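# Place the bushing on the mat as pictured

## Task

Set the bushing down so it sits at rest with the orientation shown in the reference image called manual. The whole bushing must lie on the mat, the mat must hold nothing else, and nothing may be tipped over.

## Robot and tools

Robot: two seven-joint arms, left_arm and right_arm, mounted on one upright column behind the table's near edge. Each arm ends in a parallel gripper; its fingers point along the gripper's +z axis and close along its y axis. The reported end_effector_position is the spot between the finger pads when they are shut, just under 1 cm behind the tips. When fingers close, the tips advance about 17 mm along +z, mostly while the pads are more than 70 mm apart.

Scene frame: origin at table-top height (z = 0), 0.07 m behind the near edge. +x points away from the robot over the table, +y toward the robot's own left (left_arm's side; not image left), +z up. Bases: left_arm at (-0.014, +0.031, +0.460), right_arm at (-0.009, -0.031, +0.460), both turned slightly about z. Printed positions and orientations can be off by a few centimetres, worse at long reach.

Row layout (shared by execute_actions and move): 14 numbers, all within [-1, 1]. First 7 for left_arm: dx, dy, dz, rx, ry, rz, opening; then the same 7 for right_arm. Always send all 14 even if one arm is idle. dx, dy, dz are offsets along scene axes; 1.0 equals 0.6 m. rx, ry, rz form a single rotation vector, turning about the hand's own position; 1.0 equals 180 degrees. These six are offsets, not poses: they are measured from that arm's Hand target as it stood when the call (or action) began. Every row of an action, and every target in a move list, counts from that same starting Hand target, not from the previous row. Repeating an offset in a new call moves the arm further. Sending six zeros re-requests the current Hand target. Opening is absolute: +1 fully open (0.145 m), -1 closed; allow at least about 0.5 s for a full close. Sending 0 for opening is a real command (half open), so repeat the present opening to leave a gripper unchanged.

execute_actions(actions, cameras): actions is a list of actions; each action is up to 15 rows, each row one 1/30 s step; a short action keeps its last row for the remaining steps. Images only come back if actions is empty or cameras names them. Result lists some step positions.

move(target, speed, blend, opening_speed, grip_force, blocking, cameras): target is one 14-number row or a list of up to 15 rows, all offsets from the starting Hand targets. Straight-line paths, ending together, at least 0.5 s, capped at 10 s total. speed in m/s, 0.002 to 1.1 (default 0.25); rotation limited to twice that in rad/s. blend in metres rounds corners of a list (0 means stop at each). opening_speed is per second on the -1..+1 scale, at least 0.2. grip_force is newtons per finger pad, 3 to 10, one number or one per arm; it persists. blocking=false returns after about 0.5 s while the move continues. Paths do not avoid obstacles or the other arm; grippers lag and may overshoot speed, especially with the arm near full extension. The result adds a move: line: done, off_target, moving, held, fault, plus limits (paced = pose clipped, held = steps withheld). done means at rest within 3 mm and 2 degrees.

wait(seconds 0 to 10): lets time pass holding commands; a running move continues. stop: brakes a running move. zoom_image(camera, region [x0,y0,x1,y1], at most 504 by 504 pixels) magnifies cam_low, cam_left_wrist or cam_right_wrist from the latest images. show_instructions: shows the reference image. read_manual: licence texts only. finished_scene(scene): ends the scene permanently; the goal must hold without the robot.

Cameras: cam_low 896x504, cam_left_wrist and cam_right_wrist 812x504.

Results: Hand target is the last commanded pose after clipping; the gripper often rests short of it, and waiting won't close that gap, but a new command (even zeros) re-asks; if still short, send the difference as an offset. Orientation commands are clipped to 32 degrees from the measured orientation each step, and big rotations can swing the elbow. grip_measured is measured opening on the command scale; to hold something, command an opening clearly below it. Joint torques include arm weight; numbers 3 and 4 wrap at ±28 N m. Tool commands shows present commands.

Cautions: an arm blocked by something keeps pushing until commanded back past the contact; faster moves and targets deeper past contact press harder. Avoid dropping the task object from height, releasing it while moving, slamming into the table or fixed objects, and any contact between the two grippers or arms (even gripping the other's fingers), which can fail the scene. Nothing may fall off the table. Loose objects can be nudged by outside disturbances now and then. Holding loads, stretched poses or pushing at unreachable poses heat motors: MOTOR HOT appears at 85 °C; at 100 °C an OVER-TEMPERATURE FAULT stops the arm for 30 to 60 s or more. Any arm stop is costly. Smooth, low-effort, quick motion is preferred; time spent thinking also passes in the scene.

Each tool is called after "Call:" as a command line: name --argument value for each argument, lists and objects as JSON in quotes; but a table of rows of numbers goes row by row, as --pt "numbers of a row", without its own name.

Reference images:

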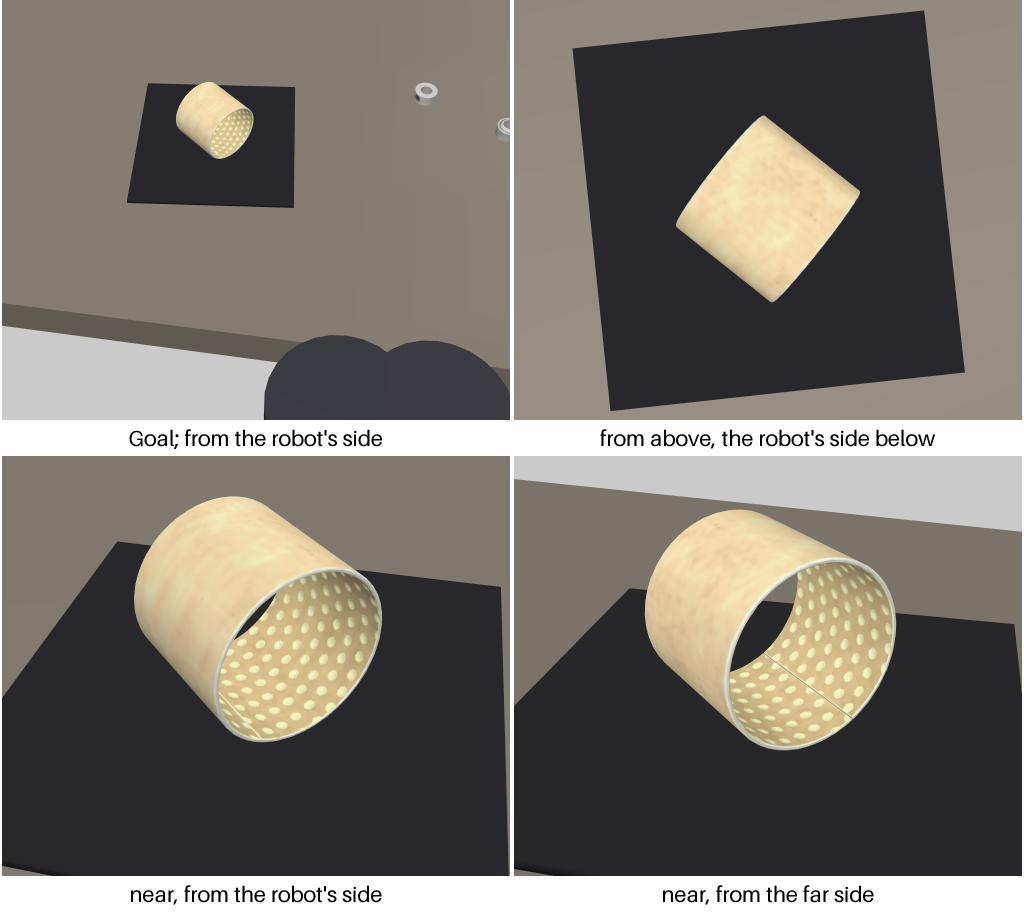

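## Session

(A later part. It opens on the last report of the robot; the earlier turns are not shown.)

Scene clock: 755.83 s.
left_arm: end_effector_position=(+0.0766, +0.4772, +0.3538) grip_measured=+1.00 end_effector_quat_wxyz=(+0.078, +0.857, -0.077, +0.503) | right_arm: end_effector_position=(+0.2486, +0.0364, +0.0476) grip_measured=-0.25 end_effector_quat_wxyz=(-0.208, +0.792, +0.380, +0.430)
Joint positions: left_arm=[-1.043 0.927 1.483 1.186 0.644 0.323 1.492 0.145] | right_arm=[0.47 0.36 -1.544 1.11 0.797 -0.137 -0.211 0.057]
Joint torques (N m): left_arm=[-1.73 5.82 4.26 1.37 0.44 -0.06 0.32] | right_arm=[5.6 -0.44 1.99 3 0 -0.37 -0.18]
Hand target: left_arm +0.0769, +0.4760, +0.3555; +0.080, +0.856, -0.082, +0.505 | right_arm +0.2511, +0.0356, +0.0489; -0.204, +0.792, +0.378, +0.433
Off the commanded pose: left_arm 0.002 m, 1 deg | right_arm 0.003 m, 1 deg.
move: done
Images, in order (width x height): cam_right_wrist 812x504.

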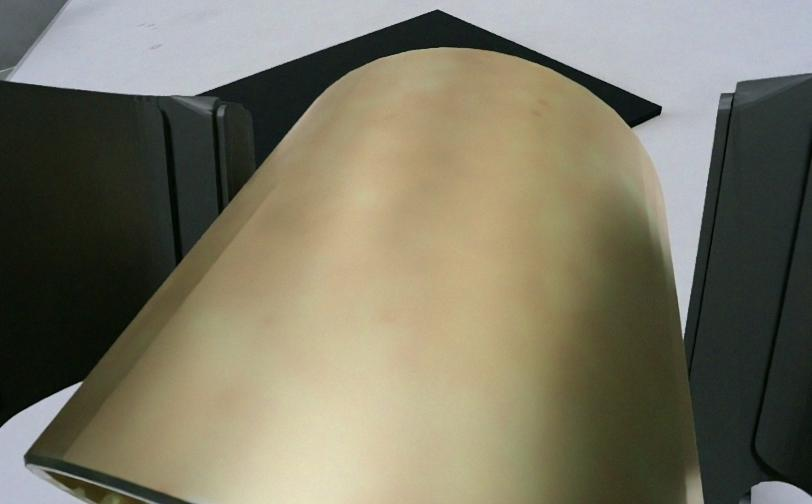

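Call:
move --pt "0 0 0 0 0 0 1 0.005 0.03 0.022 0 0 0 -0.8" --pt "0 0 0 0 0 0 1 0.02 0.176 0.022 0 0 0 -0.8" --pt "0 0 0 0 0 0 1 0.02 0.176 -0.012 0 0 0 -0.8" --speed '[0.12,0.12,0.05]' --blend '[0.01,0.004,0]' --cameras '["cam_left_wrist","cam_right_wrist"]'

Call:
zoom_image --camera "cam_left_wrist" --region '[380, 220, 580, 400]'

Scene clock: 776.50 s.
left_arm: end_effector_position=(+0.0766, +0.4772, +0.3538) grip_measured=+1.00 end_effector_quat_wxyz=(+0.078, +0.857, -0.077, +0.503) | right_arm: end_effector_position=(+0.2644, +0.1404, +0.0415) grip_measured=-0.25 end_effector_quat_wxyz=(-0.200, +0.795, +0.376, +0.433)
Joint positions: left_arm=[-1.043 0.927 1.483 1.186 0.644 0.323 1.492 0.145] | right_arm=[0.514 -0.144 -1.527 0.581 0.808 -0.129 -0.188 0.057]
Joint torques (N m): left_arm=[-1.62 5.79 4.27 1.36 0.44 -0.06 0.32] | right_arm=[5.53 -3.94 0.46 2.37 0.01 -0.62 0.25]
Hand target: left_arm +0.0769, +0.4760, +0.3555; +0.080, +0.856, -0.082, +0.505 | right_arm +0.2630, +0.1413, +0.0416; -0.204, +0.792, +0.378, +0.433
Off the commanded pose: left_arm 0.002 m, 1 deg | right_arm 0.002 m, 1 deg.
move: done
Images, in order (width x height): cam_left_wrist 812x504, cam_right_wrist 812x504.

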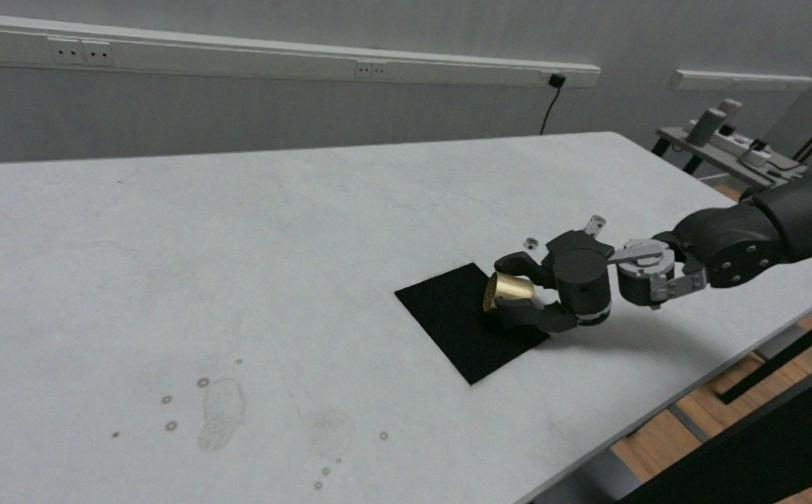

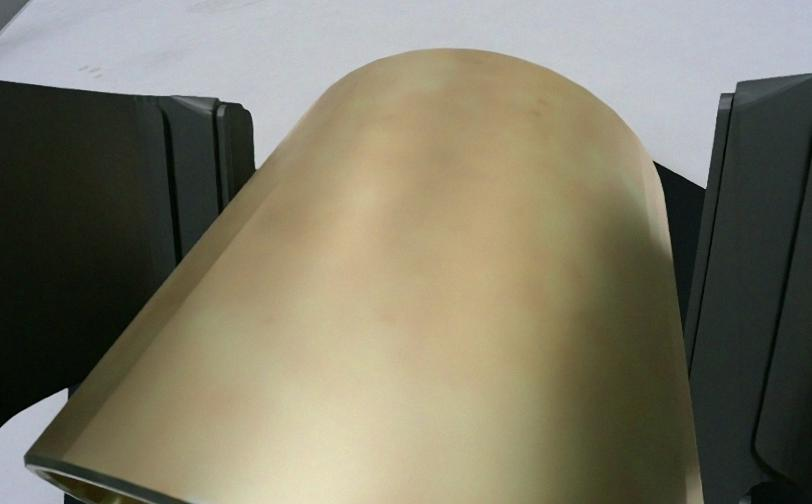

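Scaled by 2.520 from the camera's 812x504 image, which has a finer 957x594 frame.

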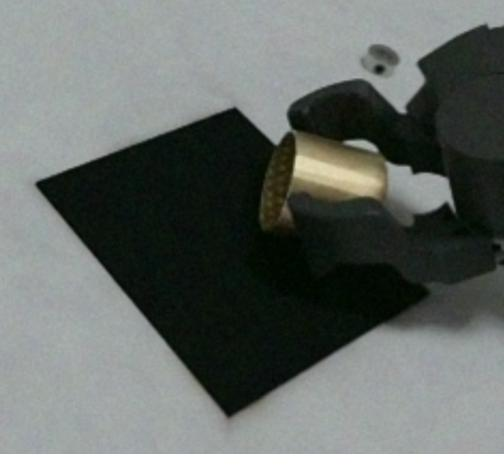

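Call:
move --pt "0 0 0 0 0 0 1 0 0.003 -0.011 0 0 0 -0.6" --pt "0 0 0 0 0 0 1 0 0.003 -0.008 0 0 0 0.1" --pt "0 0 0 0 0 0 1 -0.13 -0.15 0.12 0 0 0 0.1" --speed '[0.03,0.03,0.15]' --opening_speed 0.4 --cameras '["cam_left_wrist","cam_right_wrist"]'

Call:
zoom_image --camera "cam_left_wrist" --region '[380, 220, 580, 400]'

Scene clock: 788.67 s.
left_arm: end_effector_position=(+0.0766, +0.4772, +0.3538) grip_measured=+1.00 end_effector_quat_wxyz=(+0.078, +0.857, -0.077, +0.503) | right_arm: end_effector_position=(+0.1845, +0.0523, +0.1145) grip_measured=+0.10 end_effector_quat_wxyz=(-0.209, +0.791, +0.379, +0.433)
Joint positions: left_arm=[-1.043 0.927 1.483 1.186 0.644 0.323 1.492 0.145] | right_arm=[0.38 0.513 -1.554 1.677 0.721 0.114 -0.539 0.083]
Joint torques (N m): left_arm=[-1.73 5.76 4.26 1.37 0.44 -0.05 0.32] | right_arm=[3.02 -0.99 1.31 3.32 -0.14 -0.23 -0.17]
Hand target: left_arm +0.0769, +0.4760, +0.3555; +0.080, +0.856, -0.082, +0.505 | right_arm +0.1851, +0.0513, +0.1137; -0.204, +0.792, +0.378, +0.433
Off the commanded pose: left_arm 0.002 m, 1 deg | right_arm 0.001 m, 1 deg.
move: done
Images, in order (width x height): cam_left_wrist 812x504, cam_right_wrist 812x504.

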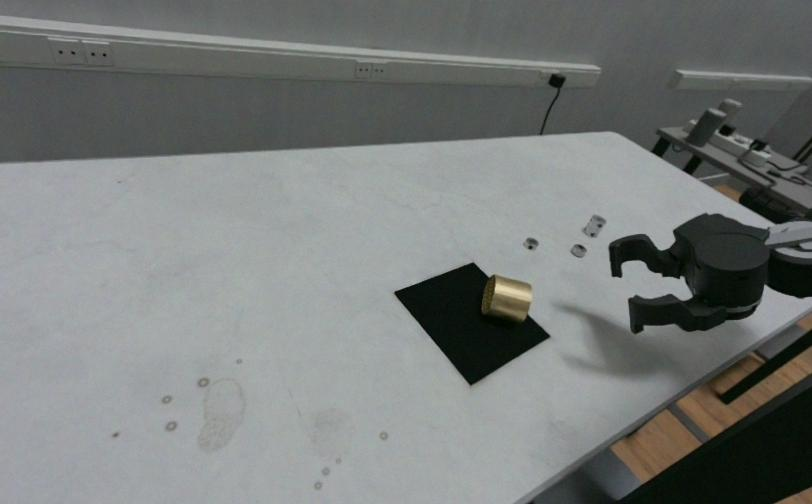

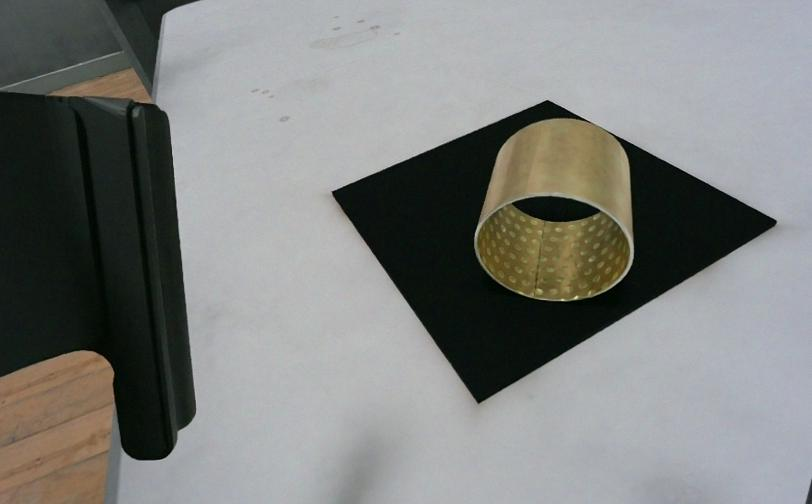

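Scaled by 2.520 from the camera's 812x504 image, which has a finer 957x594 frame.

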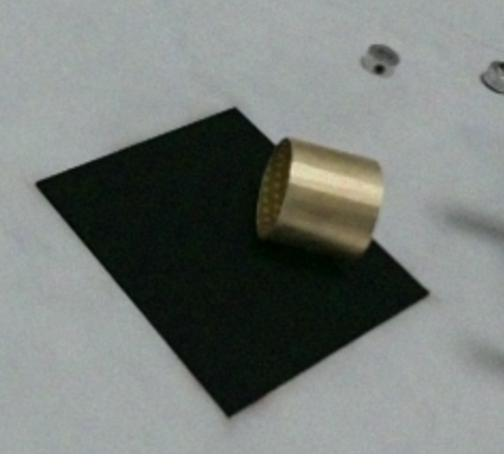

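Call:
finished_scene --scene 1

The scene is finished: the task was done.


## Next scene

Set the flanged bushing down so it sits at rest with the orientation shown in the reference image called manual. The whole flanged bushing must lie on the mat, the mat must hold nothing else, and nothing may be tipped over.

Reference images:

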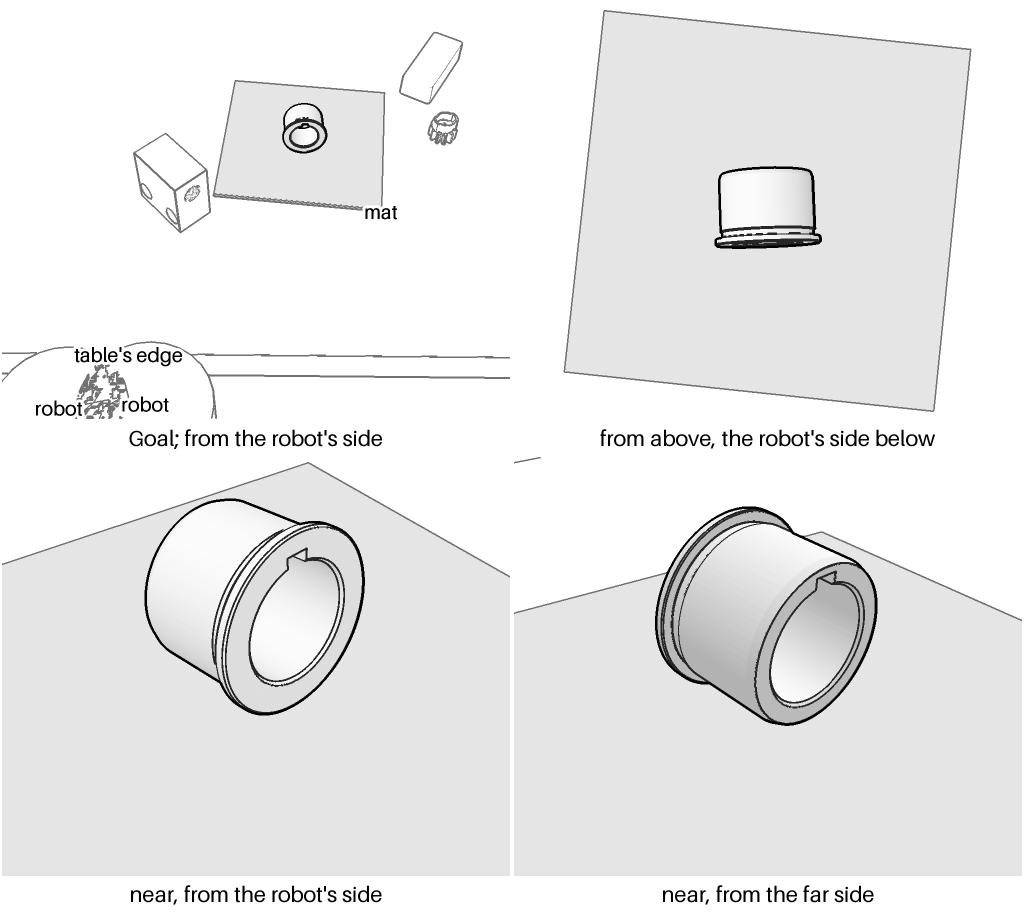

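Call:
execute_actions --actions '[]'

Scene clock: 0.00 s.
left_arm: end_effector_position=(+0.1381, +0.6008, +0.4023) grip_measured=+1.00 end_effector_quat_wxyz=(+0.307, -0.403, +0.671, +0.542) | right_arm: end_effector_position=(+0.2015, -0.5720, +0.3392) grip_measured=+1.00 end_effector_quat_wxyz=(+0.621, +0.405, +0.666, -0.086)
Joint positions: left_arm=[0.953 1.674 -1.131 1.403 -1.447 -0.393 1.197 0.145] | right_arm=[-1.2 1.011 1.079 1.366 -1.307 0.017 0.06 0.145]
Joint velocities: within noise
Joint torques (N m): no reading
Motor temperatures (°C): left_arm=[26 28 27 29 26 27 27] | right_arm=[28 25 25 27 27 27 28]
Hand target: left_arm +0.1381, +0.6008, +0.4023; +0.307, -0.403, +0.671, +0.542 | right_arm +0.2015, -0.5720, +0.3392; +0.621, +0.405, +0.666, -0.086
Tool commands: left_gripper/opening=+1.0 right_gripper/opening=+1.0

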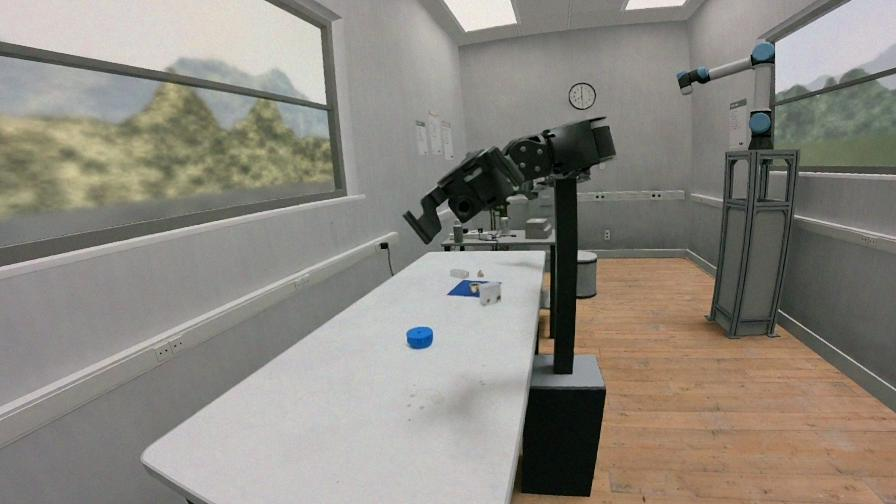

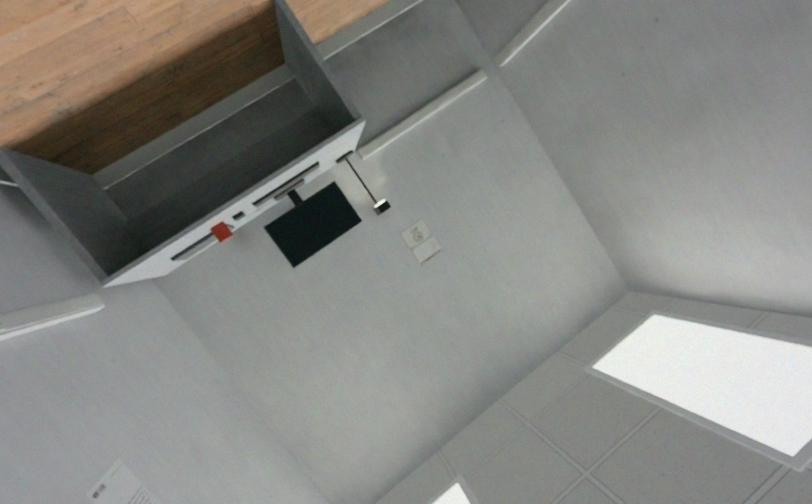

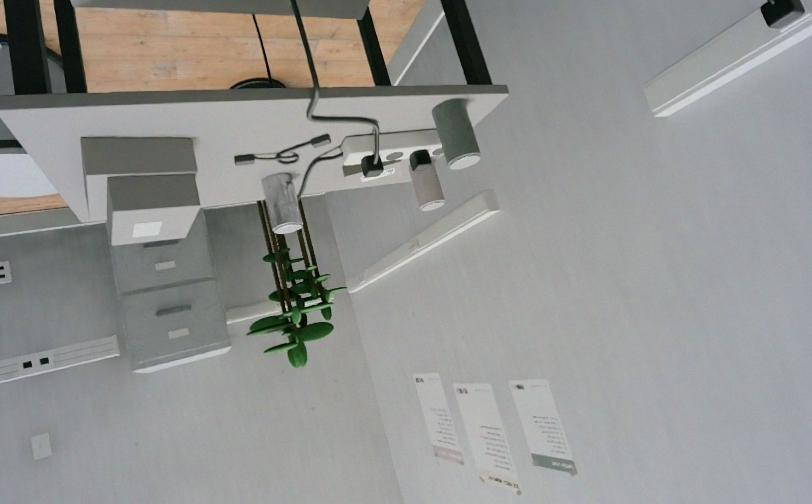

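Call:
zoom_image --camera "cam_low" --region '[395, 245, 535, 355]'

Scaled by 3.600 from the camera's 896x504 image, which has a finer 1280x720 frame.

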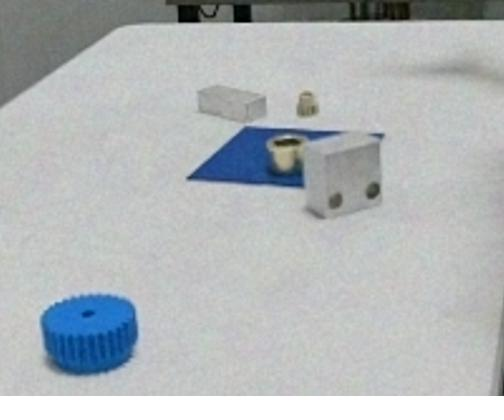

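Call:
move --pt "0 0 0 0 0 0 1 0.247 0.287 -0.015 0.315 -0.29 -0.157 1" --pt "0 0 0 0 0 0 1 0.367 0.6 -0.065 0.756 -0.255 -0.169 1" --pt "0 0 0 0 0 0 1 0.05 0.67 -0.2 0.702 -0.207 -0.283 0.5" --speed 0.6 --blend 0.03 --cameras '["cam_low","cam_right_wrist"]'

Scene clock: 50.80 s.
left_arm: end_effector_position=(+0.1381, +0.6008, +0.4023) grip_measured=+1.00 end_effector_quat_wxyz=(+0.307, -0.403, +0.671, +0.542) | right_arm: end_effector_position=(+0.2313, -0.1693, +0.2197) grip_measured=+0.50 end_effector_quat_wxyz=(+0.000, +0.886, +0.011, +0.463)
Joint positions: left_arm=[0.953 1.674 -1.131 1.403 -1.447 -0.393 1.197 0.145] | right_arm=[-0.509 -0.176 0.247 2.309 -0.241 0.782 0.35 0.112]
Joint torques (N m): left_arm=[2.2 5.87 3.84 -0.49 -0.47 0.16 0.25] | right_arm=[0.65 -0.94 -0.51 4 0.27 -0.28 -0.18]
Hand target: left_arm +0.1381, +0.6008, +0.4024; +0.307, -0.403, +0.671, +0.542 | right_arm +0.2315, -0.1700, +0.2194; +0.000, +0.906, +0.001, +0.423
Off the commanded pose: left_arm 0.000 m, 0 deg | right_arm 0.001 m, 5 deg.
joint sent to its limit (right arm) — joint 2 (shoulder roll), lower limit; joint 6 (wrist pitch), upper limit. The joint targets are off in orientation, not in position.
move: off_target (right_arm); target 3's new opening was sent with right_arm's hand 0.001 m and 5 deg from that target
Images, in order (width x height): cam_low 896x504, cam_right_wrist 812x504.

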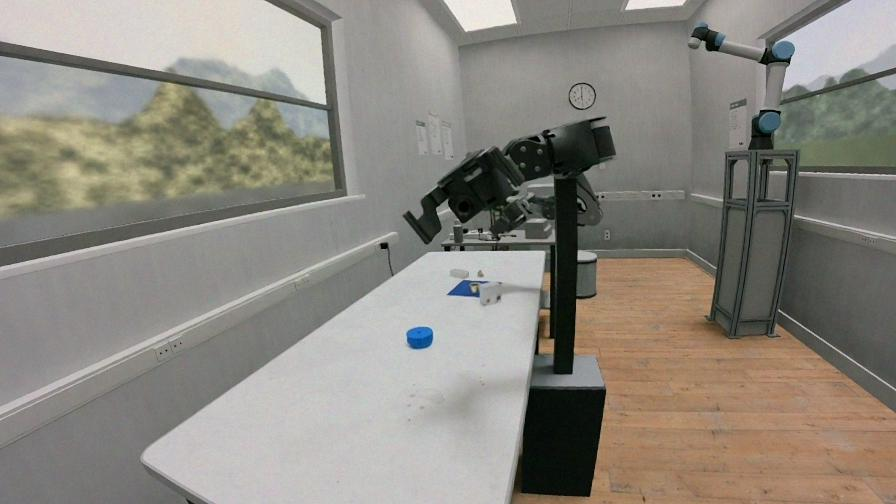

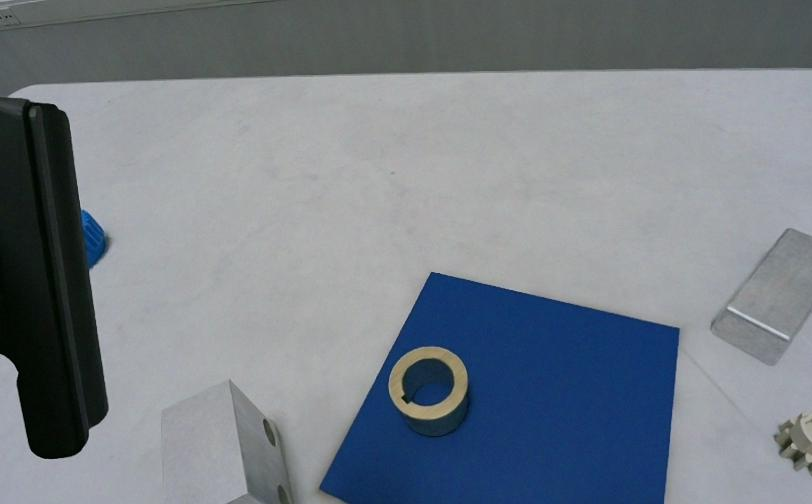

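Call:
zoom_image --camera "cam_right_wrist" --region '[350, 320, 510, 460]'

Call:
zoom_image --camera "cam_low" --region '[440, 265, 510, 315]'

Scaled by 3.150 from the camera's 812x504 image, which has a finer 957x594 frame.

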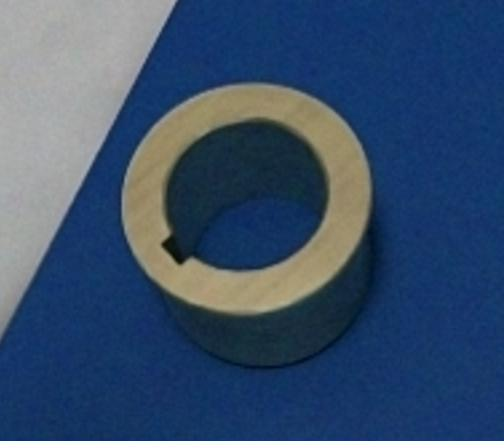

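Scaled by 7.200 from the camera's 896x504 image, which has a finer 1280x720 frame.

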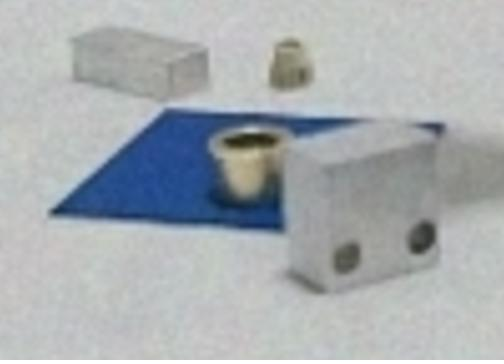

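Call:
move --target '[0,0,0,0,0,0,1,0.1325,0.103,-0.166,-0.08,0.154,0.298,0.05]' --speed 0.4 --cameras '["cam_right_wrist"]'

Scene clock: 149.33 s.
left_arm: end_effector_position=(+0.1381, +0.6008, +0.4023) grip_measured=+1.00 end_effector_quat_wxyz=(+0.307, -0.403, +0.671, +0.542) | right_arm: end_effector_position=(+0.3122, -0.1086, +0.1202) grip_measured=+0.05 end_effector_quat_wxyz=(-0.077, +0.874, +0.453, +0.157)
Joint positions: left_arm=[0.953 1.674 -1.131 1.403 -1.447 -0.393 1.197 0.145] | right_arm=[0.298 0.136 -0.065 1.386 -1.046 0.72 1.391 0.079]
Joint torques (N m): left_arm=[2.12 5.95 3.82 -0.53 -0.46 0.17 0.25] | right_arm=[6.74 0.65 0.1 3.33 0.31 -0.03 0.29]
Hand target: left_arm +0.1381, +0.6008, +0.4024; +0.307, -0.403, +0.671, +0.542 | right_arm +0.3110, -0.1082, +0.1197; -0.080, +0.873, +0.455, +0.154
Off the commanded pose: left_arm 0.000 m, 0 deg | right_arm 0.001 m, 1 deg.
move: done
Images, in order (width x height): cam_right_wrist 812x504.

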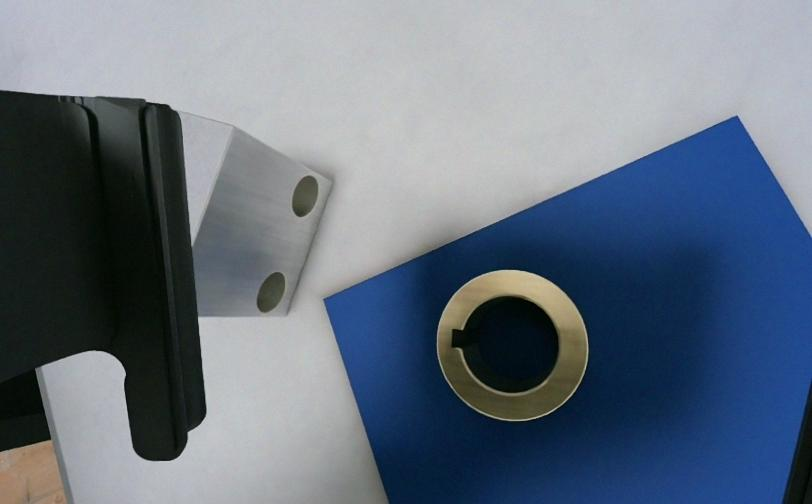

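Call:
move --pt "0 0 0 0 0 0 1 -0.007 -0.003 -0.164 0 0 0 0.05" --pt "0 0 0 0 0 0 1 -0.007 -0.003 -0.164 0 0 0 -0.9" --speed 0.12 --grip_force 8 --opening_speed 1 --cameras '["cam_right_wrist"]'

Scene clock: 180.00 s.
left_arm: end_effector_position=(+0.1381, +0.6008, +0.4023) grip_measured=+1.00 end_effector_quat_wxyz=(+0.307, -0.403, +0.671, +0.542) | right_arm: end_effector_position=(+0.3064, -0.1107, +0.0214) grip_measured=-0.46 end_effector_quat_wxyz=(-0.080, +0.874, +0.455, +0.152)
Joint positions: left_arm=[0.953 1.674 -1.131 1.403 -1.447 -0.393 1.197 0.145] | right_arm=[0.339 0.036 0.063 0.866 -0.973 0.395 0.978 0.041]
Joint torques (N m): left_arm=[2.2 5.84 3.84 -0.49 -0.47 0.17 0.26] | right_arm=[6.53 -0.51 0.02 3.28 0.31 -0.09 0.01]
Hand target: left_arm +0.1381, +0.6008, +0.4024; +0.307, -0.403, +0.671, +0.542 | right_arm +0.3068, -0.1101, +0.0213; -0.080, +0.873, +0.455, +0.154
Off the commanded pose: left_arm 0.000 m, 0 deg | right_arm 0.001 m, 0 deg.
grip_force (N): 8, 8
move: done
Images, in order (width x height): cam_right_wrist 812x504.

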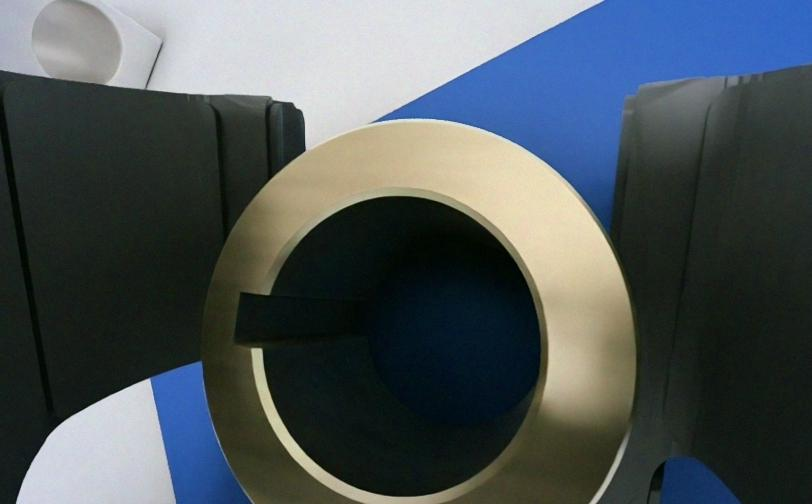

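Call:
move --pt "0 0 0 0 0 0 1 0 0 0.06 0 0 0 -0.9" --pt "0 0 0 0 0 0 1 0.02 -0.05 0.08 0 0 -0.32 -0.9" --pt "0 0 0 0 0 0 1 0.02 -0.05 0.08 0 0 -0.64 -0.9" --speed 0.35 --blend 0.02 --cameras '["cam_right_wrist"]'

Scene clock: 190.43 s.
left_arm: end_effector_position=(+0.1381, +0.6008, +0.4023) grip_measured=+1.00 end_effector_quat_wxyz=(+0.307, -0.403, +0.671, +0.542) | right_arm: end_effector_position=(+0.3184, -0.1396, +0.0680) grip_measured=-0.46 end_effector_quat_wxyz=(+0.083, +0.854, -0.492, +0.150)
Joint positions: left_arm=[0.953 1.674 -1.131 1.403 -1.447 -0.393 1.197 0.145] | right_arm=[0.386 -0.177 0.12 1.026 0.915 0.358 -1.232 0.041]
Joint torques (N m): left_arm=[2.15 5.84 3.84 -0.53 -0.48 0.15 0.25] | right_arm=[8.22 -1.65 -1.21 3.66 -0.11 -0.13 -0.15]
Hand target: left_arm +0.1381, +0.6008, +0.4024; +0.307, -0.403, +0.671, +0.542 | right_arm +0.3188, -0.1400, +0.0692; +0.087, +0.852, -0.493, +0.150
Off the commanded pose: left_arm 0.000 m, 0 deg | right_arm 0.001 m, 0 deg.
joint sent to its limit (right arm) — joint 2 (shoulder roll), lower limit. The joint targets still meet the commanded pose.
grip_force (N): 8, 8
move: done; blend cut to 0.018 m at target 1
Images, in order (width x height): cam_right_wrist 812x504.

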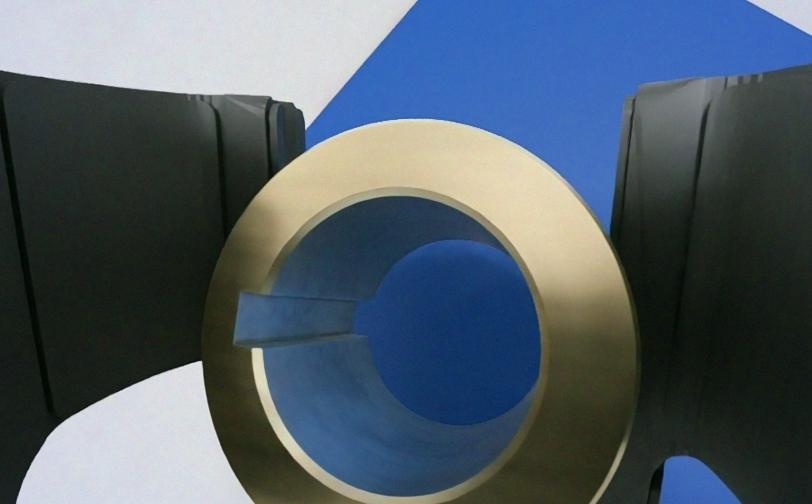

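Call:
move --pt "0 0 0 0 0 0 1 0 0 -0.079 0 0 0 -0.9" --pt "0 0 0 0 0 0 1 0 0 -0.079 0 0 0 0.05" --pt "0 0 0 0 0 0 1 0 0 0.06 0 0 0 0.05" --pt "0 0 0 0 0 0 1 0.012 0.007 0.02 0 0 0.25 0.05" --pt "0 0 0 0 0 0 1 0.012 0.007 0.02 0 0 0.5 0.05" --speed '[0.08,0.08,0.15,0.35,0.35]' --blend '[0,0,0.01,0.02,0]' --opening_speed 1 --cameras '["cam_right_wrist"]'

Scene clock: 206.20 s.
left_arm: end_effector_position=(+0.1381, +0.6008, +0.4023) grip_measured=+1.00 end_effector_quat_wxyz=(+0.307, -0.403, +0.671, +0.542) | right_arm: end_effector_position=(+0.3259, -0.1364, +0.0813) grip_measured=+0.05 end_effector_quat_wxyz=(-0.042, +0.952, +0.253, +0.167)
Joint positions: left_arm=[0.953 1.674 -1.131 1.403 -1.447 -0.393 1.197 0.145] | right_arm=[0.734 0.673 -1.295 1.218 1.216 0.751 -0.174 0.079]
Joint torques (N m): left_arm=[2.18 5.92 3.84 -0.5 -0.46 0.18 0.26] | right_arm=[7.69 1.78 2.13 1.44 0.07 -0.23 0.26]
Hand target: left_arm +0.1381, +0.6008, +0.4024; +0.307, -0.403, +0.671, +0.542 | right_arm +0.3260, -0.1358, +0.0813; -0.045, +0.952, +0.254, +0.167
Off the commanded pose: left_arm 0.000 m, 0 deg | right_arm 0.001 m, 0 deg.
grip_force (N): 8, 8
move: done
Images, in order (width x height): cam_right_wrist 812x504.

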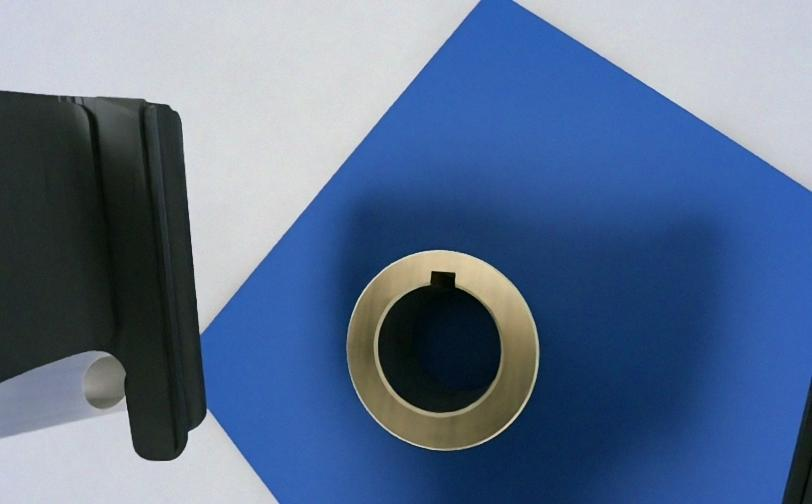

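Call:
move --pt "0 0 0 0 0 0 1 -0.006 0.017 0 0 0 0.035 0.05" --pt "0 0 0 0 0 0 1 -0.006 0.017 -0.1 0 0 0.035 0.05" --pt "0 0 0 0 0 0 1 -0.006 0.017 -0.1 0 0 0.035 -0.9" --pt "0 0 0 0 0 0 1 -0.006 0.017 -0.03 0 0 0.035 -0.9" --speed 0.12 --opening_speed 0.8 --cameras '["cam_right_wrist","cam_low"]'

Scene clock: 238.40 s.
left_arm: end_effector_position=(+0.1381, +0.6008, +0.4023) grip_measured=+1.00 end_effector_quat_wxyz=(+0.307, -0.403, +0.671, +0.542) | right_arm: end_effector_position=(+0.3205, -0.1244, +0.0623) grip_measured=-0.46 end_effector_quat_wxyz=(-0.058, +0.936, +0.308, +0.162)
Joint positions: left_arm=[0.953 1.674 -1.131 1.403 -1.447 -0.393 1.197 0.145] | right_arm=[0.757 0.62 -1.397 1.122 1.112 0.672 -0.024 0.041]
Joint torques (N m): left_arm=[2.23 5.87 3.86 -0.53 -0.47 0.17 0.24] | right_arm=[7.95 1.67 2.67 1.68 0.16 -0.07 -0.15]
Hand target: left_arm +0.1381, +0.6008, +0.4024; +0.307, -0.403, +0.671, +0.542 | right_arm +0.3223, -0.1256, +0.0632; -0.054, +0.936, +0.306, +0.165
Off the commanded pose: left_arm 0.000 m, 0 deg | right_arm 0.002 m, 1 deg.
grip_force (N): 8, 8
move: done
Images, in order (width x height): cam_low 896x504, cam_right_wrist 812x504.

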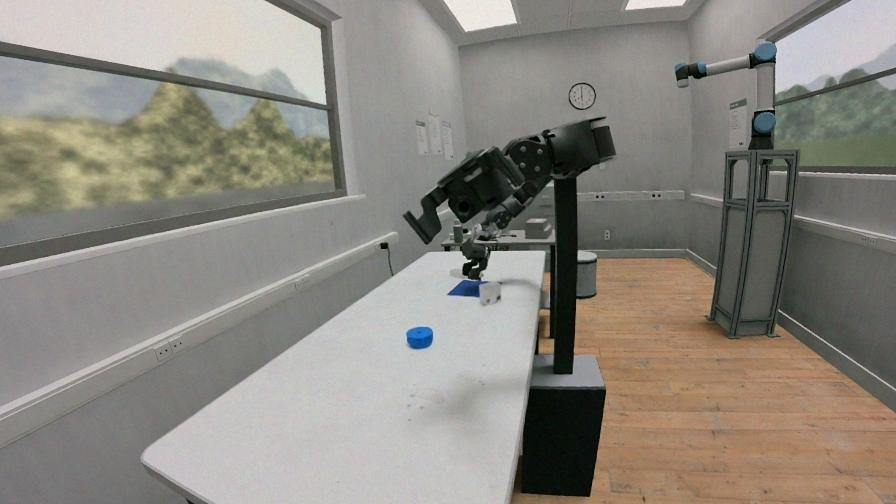

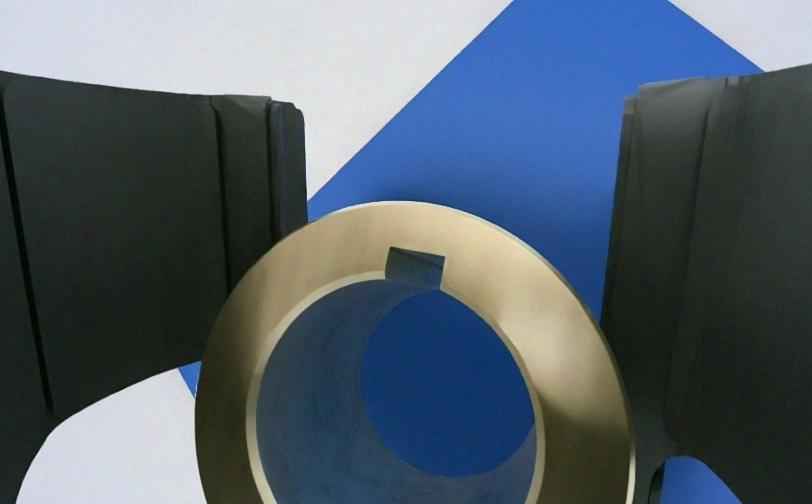

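Call:
move --pt "0 0 0 0 0 0 1 -0.045 -0.037 0.035 0.125 -0.343 -0.159 -0.9" --pt "0 0 0 0 0 0 1 -0.045 -0.037 -0.03 0.125 -0.343 -0.159 -0.9" --speed '[0.25,0.08]' --cameras '["cam_right_wrist","cam_low"]'

Call:
zoom_image --camera "cam_low" --region '[430, 255, 530, 325]'

Scene clock: 269.37 s.
left_arm: end_effector_position=(+0.1381, +0.6008, +0.4023) grip_measured=+1.00 end_effector_quat_wxyz=(+0.307, -0.403, +0.671, +0.542) | right_arm: end_effector_position=(+0.2956, -0.1495, +0.0445) grip_measured=-0.46 end_effector_quat_wxyz=(-0.019, +0.754, +0.023, +0.656)
Joint positions: left_arm=[0.953 1.674 -1.131 1.403 -1.447 -0.393 1.197 0.145] | right_arm=[0.009 0.052 -0.031 0.644 0.081 -0.778 0.015 0.041]
Joint torques (N m): left_arm=[2.23 5.84 3.82 -0.53 -0.47 0.15 0.24] | right_arm=[2.78 -0.22 0.08 2.7 0.1 -0.72 0.25]
Hand target: left_arm +0.1381, +0.6008, +0.4024; +0.307, -0.403, +0.671, +0.542 | right_arm +0.2954, -0.1478, +0.0452; -0.023, +0.738, +0.026, +0.674
Off the commanded pose: left_arm 0.000 m, 0 deg | right_arm 0.002 m, 3 deg.
joint sent to its limit (right arm) — joint 6 (wrist pitch), lower limit. The joint targets still meet the commanded pose.
grip_force (N): 8, 8
move: off_target (right_arm)
Images, in order (width x height): cam_low 896x504, cam_right_wrist 812x504.

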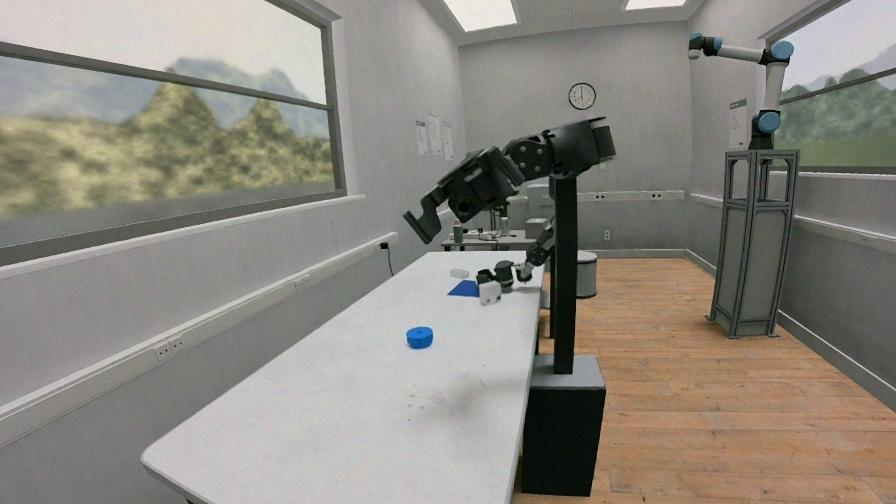

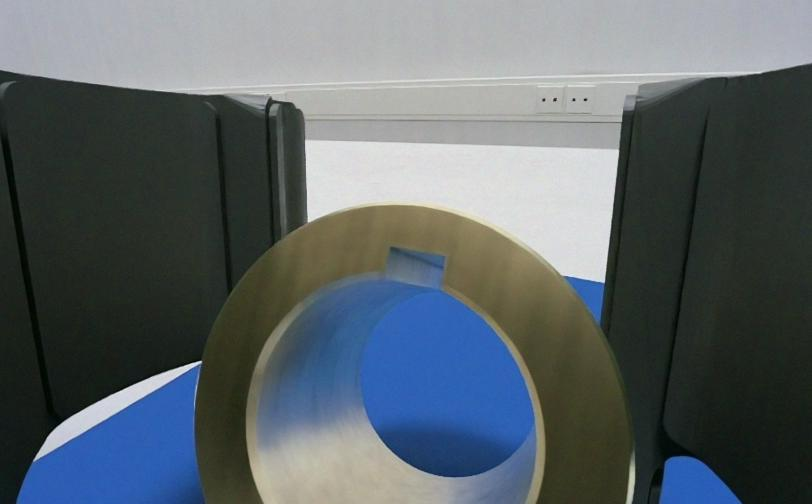

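Scaled by 5.040 from the camera's 896x504 image, which has a finer 1280x720 frame.

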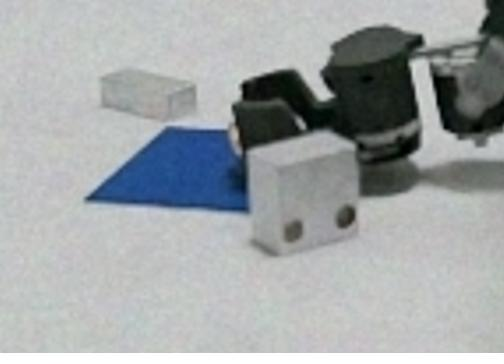

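Call:
move --pt "0 0 0 0 0 0 1 0 0 -0.013 0 0 0 -0.8" --pt "0 0 0 0 0 0 1 -0.013 -0.001 -0.019 0 0 0 -0.8" --pt "0 0 0 0 0 0 1 -0.026 -0.002 -0.025 0 0 0 -0.8" --speed 0.04 --blend 0.003 --grip_force 3 --cameras '["cam_right_wrist"]'

Scene clock: 280.00 s.
left_arm: end_effector_position=(+0.1381, +0.6008, +0.4023) grip_measured=+1.00 end_effector_quat_wxyz=(+0.307, -0.403, +0.671, +0.542) | right_arm: end_effector_position=(+0.2837, -0.1511, +0.0340) grip_measured=-0.46 end_effector_quat_wxyz=(-0.018, +0.764, +0.022, +0.644)
Joint positions: left_arm=[0.953 1.674 -1.131 1.403 -1.447 -0.393 1.197 0.145] | right_arm=[-0.007 0.024 0.059 0.618 0.024 -0.788 0.059 0.041]
Joint torques (N m): left_arm=[2.25 5.87 3.84 -0.47 -0.46 0.15 0.25] | right_arm=[1.02 -0.67 0.05 1.84 0.08 -0.45 0.28]
Hand target: left_arm +0.1381, +0.6008, +0.4024; +0.307, -0.403, +0.671, +0.542 | right_arm +0.2797, -0.1491, +0.0302; -0.023, +0.738, +0.026, +0.674
Off the commanded pose: left_arm 0.000 m, 0 deg | right_arm 0.006 m, 5 deg.
joint read past its limit (right arm) — joint 6 (wrist pitch), lower limit.
joint sent to its limit (right arm) — joint 6 (wrist pitch), lower limit. The joint targets are off in orientation, not in position.
grip_force (N): 3, 3
move: off_target (right_arm)
Images, in order (width x height): cam_right_wrist 812x504.

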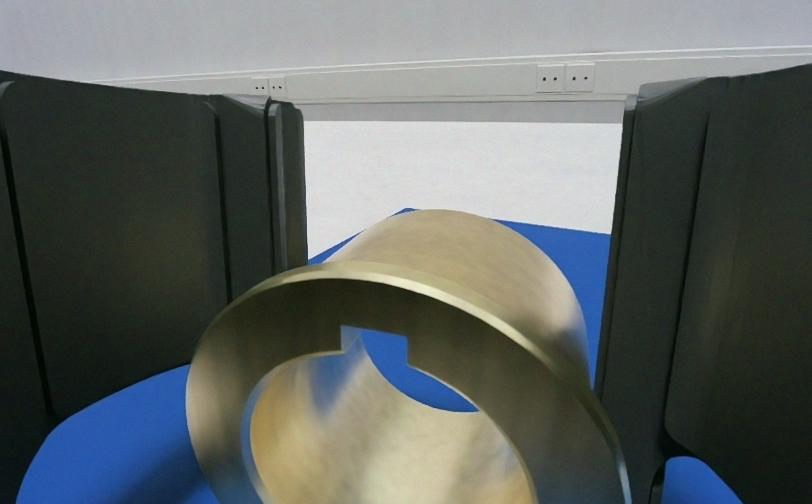

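Call:
move --pt "0 0 0 0 0 0 1 -0.026 0 0.006 0 0 0 0.0" --pt "0 0 0 0 0 0 1 -0.10 -0.007 0.03 0 0.03 0 0.0" --pt "0 0 0 0 0 0 1 -0.17 -0.1 0.25 0 0.2 0 0.0" --speed '[0.03,0.12,0.25]' --opening_speed 0.35 --blend '[0,0.02,0]' --cameras '["cam_right_wrist","cam_low"]'

Call:
zoom_image --camera "cam_low" --region '[430, 255, 530, 325]'

Scene clock: 296.30 s.
left_arm: end_effector_position=(+0.1381, +0.6008, +0.4023) grip_measured=+1.00 end_effector_quat_wxyz=(+0.307, -0.403, +0.671, +0.542) | right_arm: end_effector_position=(+0.1785, -0.2092, +0.1815) grip_measured=+0.00 end_effector_quat_wxyz=(-0.029, +0.909, +0.018, +0.416)
Joint positions: left_arm=[0.953 1.674 -1.131 1.403 -1.447 -0.393 1.197 0.145] | right_arm=[-0.867 0.25 0.306 2.231 0.387 0.559 0.074 0.076]
Joint torques (N m): left_arm=[2.15 5.92 3.79 -0.54 -0.46 0.17 0.24] | right_arm=[-1.52 1.15 0.69 3.56 0.2 -0.24 0.11]
Hand target: left_arm +0.1381, +0.6008, +0.4024; +0.307, -0.403, +0.671, +0.542 | right_arm +0.1778, -0.2091, +0.1802; -0.030, +0.910, +0.017, +0.413
Off the commanded pose: left_arm 0.000 m, 0 deg | right_arm 0.001 m, 0 deg.
grip_force (N): 3, 3
move: done
Images, in order (width x height): cam_low 896x504, cam_right_wrist 812x504.

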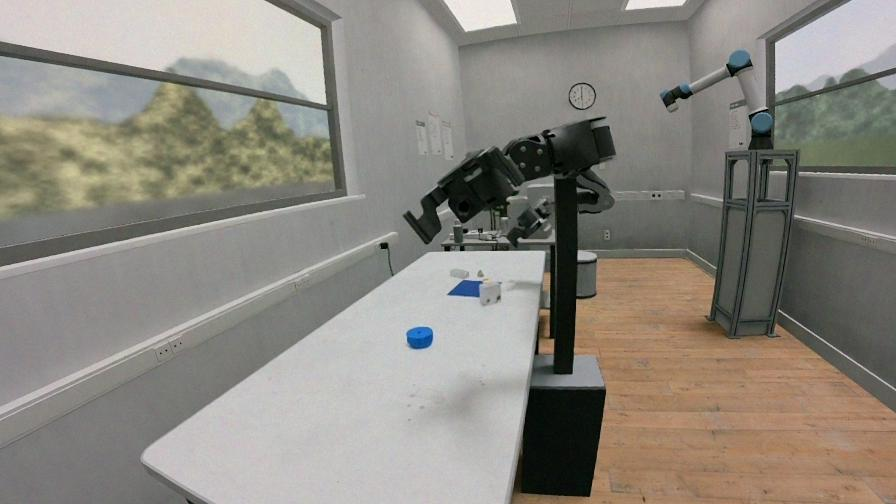

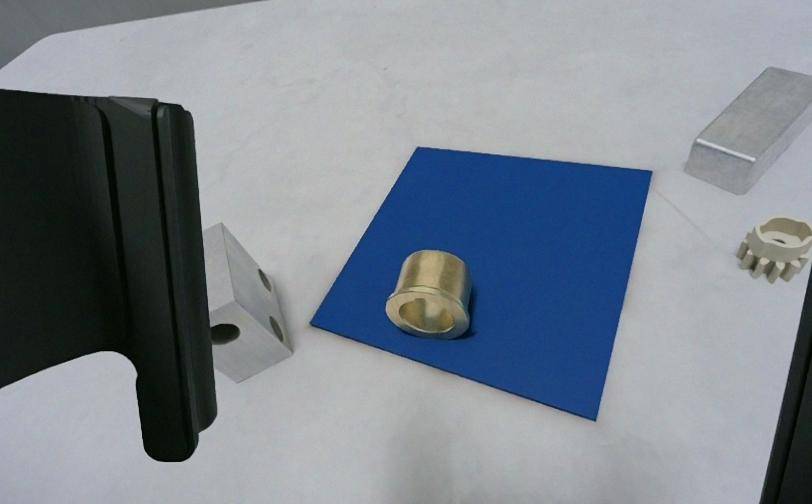

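Scaled by 5.040 from the camera's 896x504 image, which has a finer 1280x720 frame.

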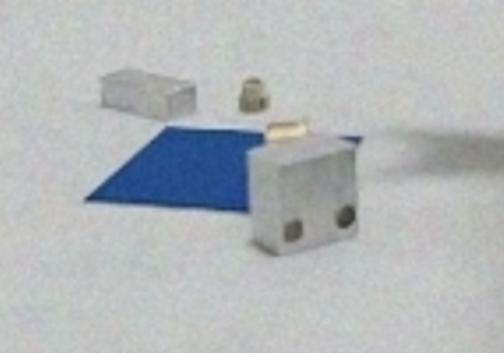

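Call:
zoom_image --camera "cam_right_wrist" --region '[370, 235, 490, 350]'

Scaled by 4.200 from the camera's 812x504 image, which has a finer 957x594 frame.

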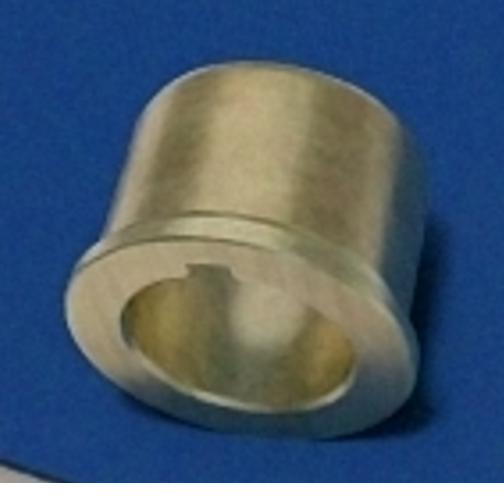

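Call:
finished_scene --scene 2

The scene is finished: the task was done.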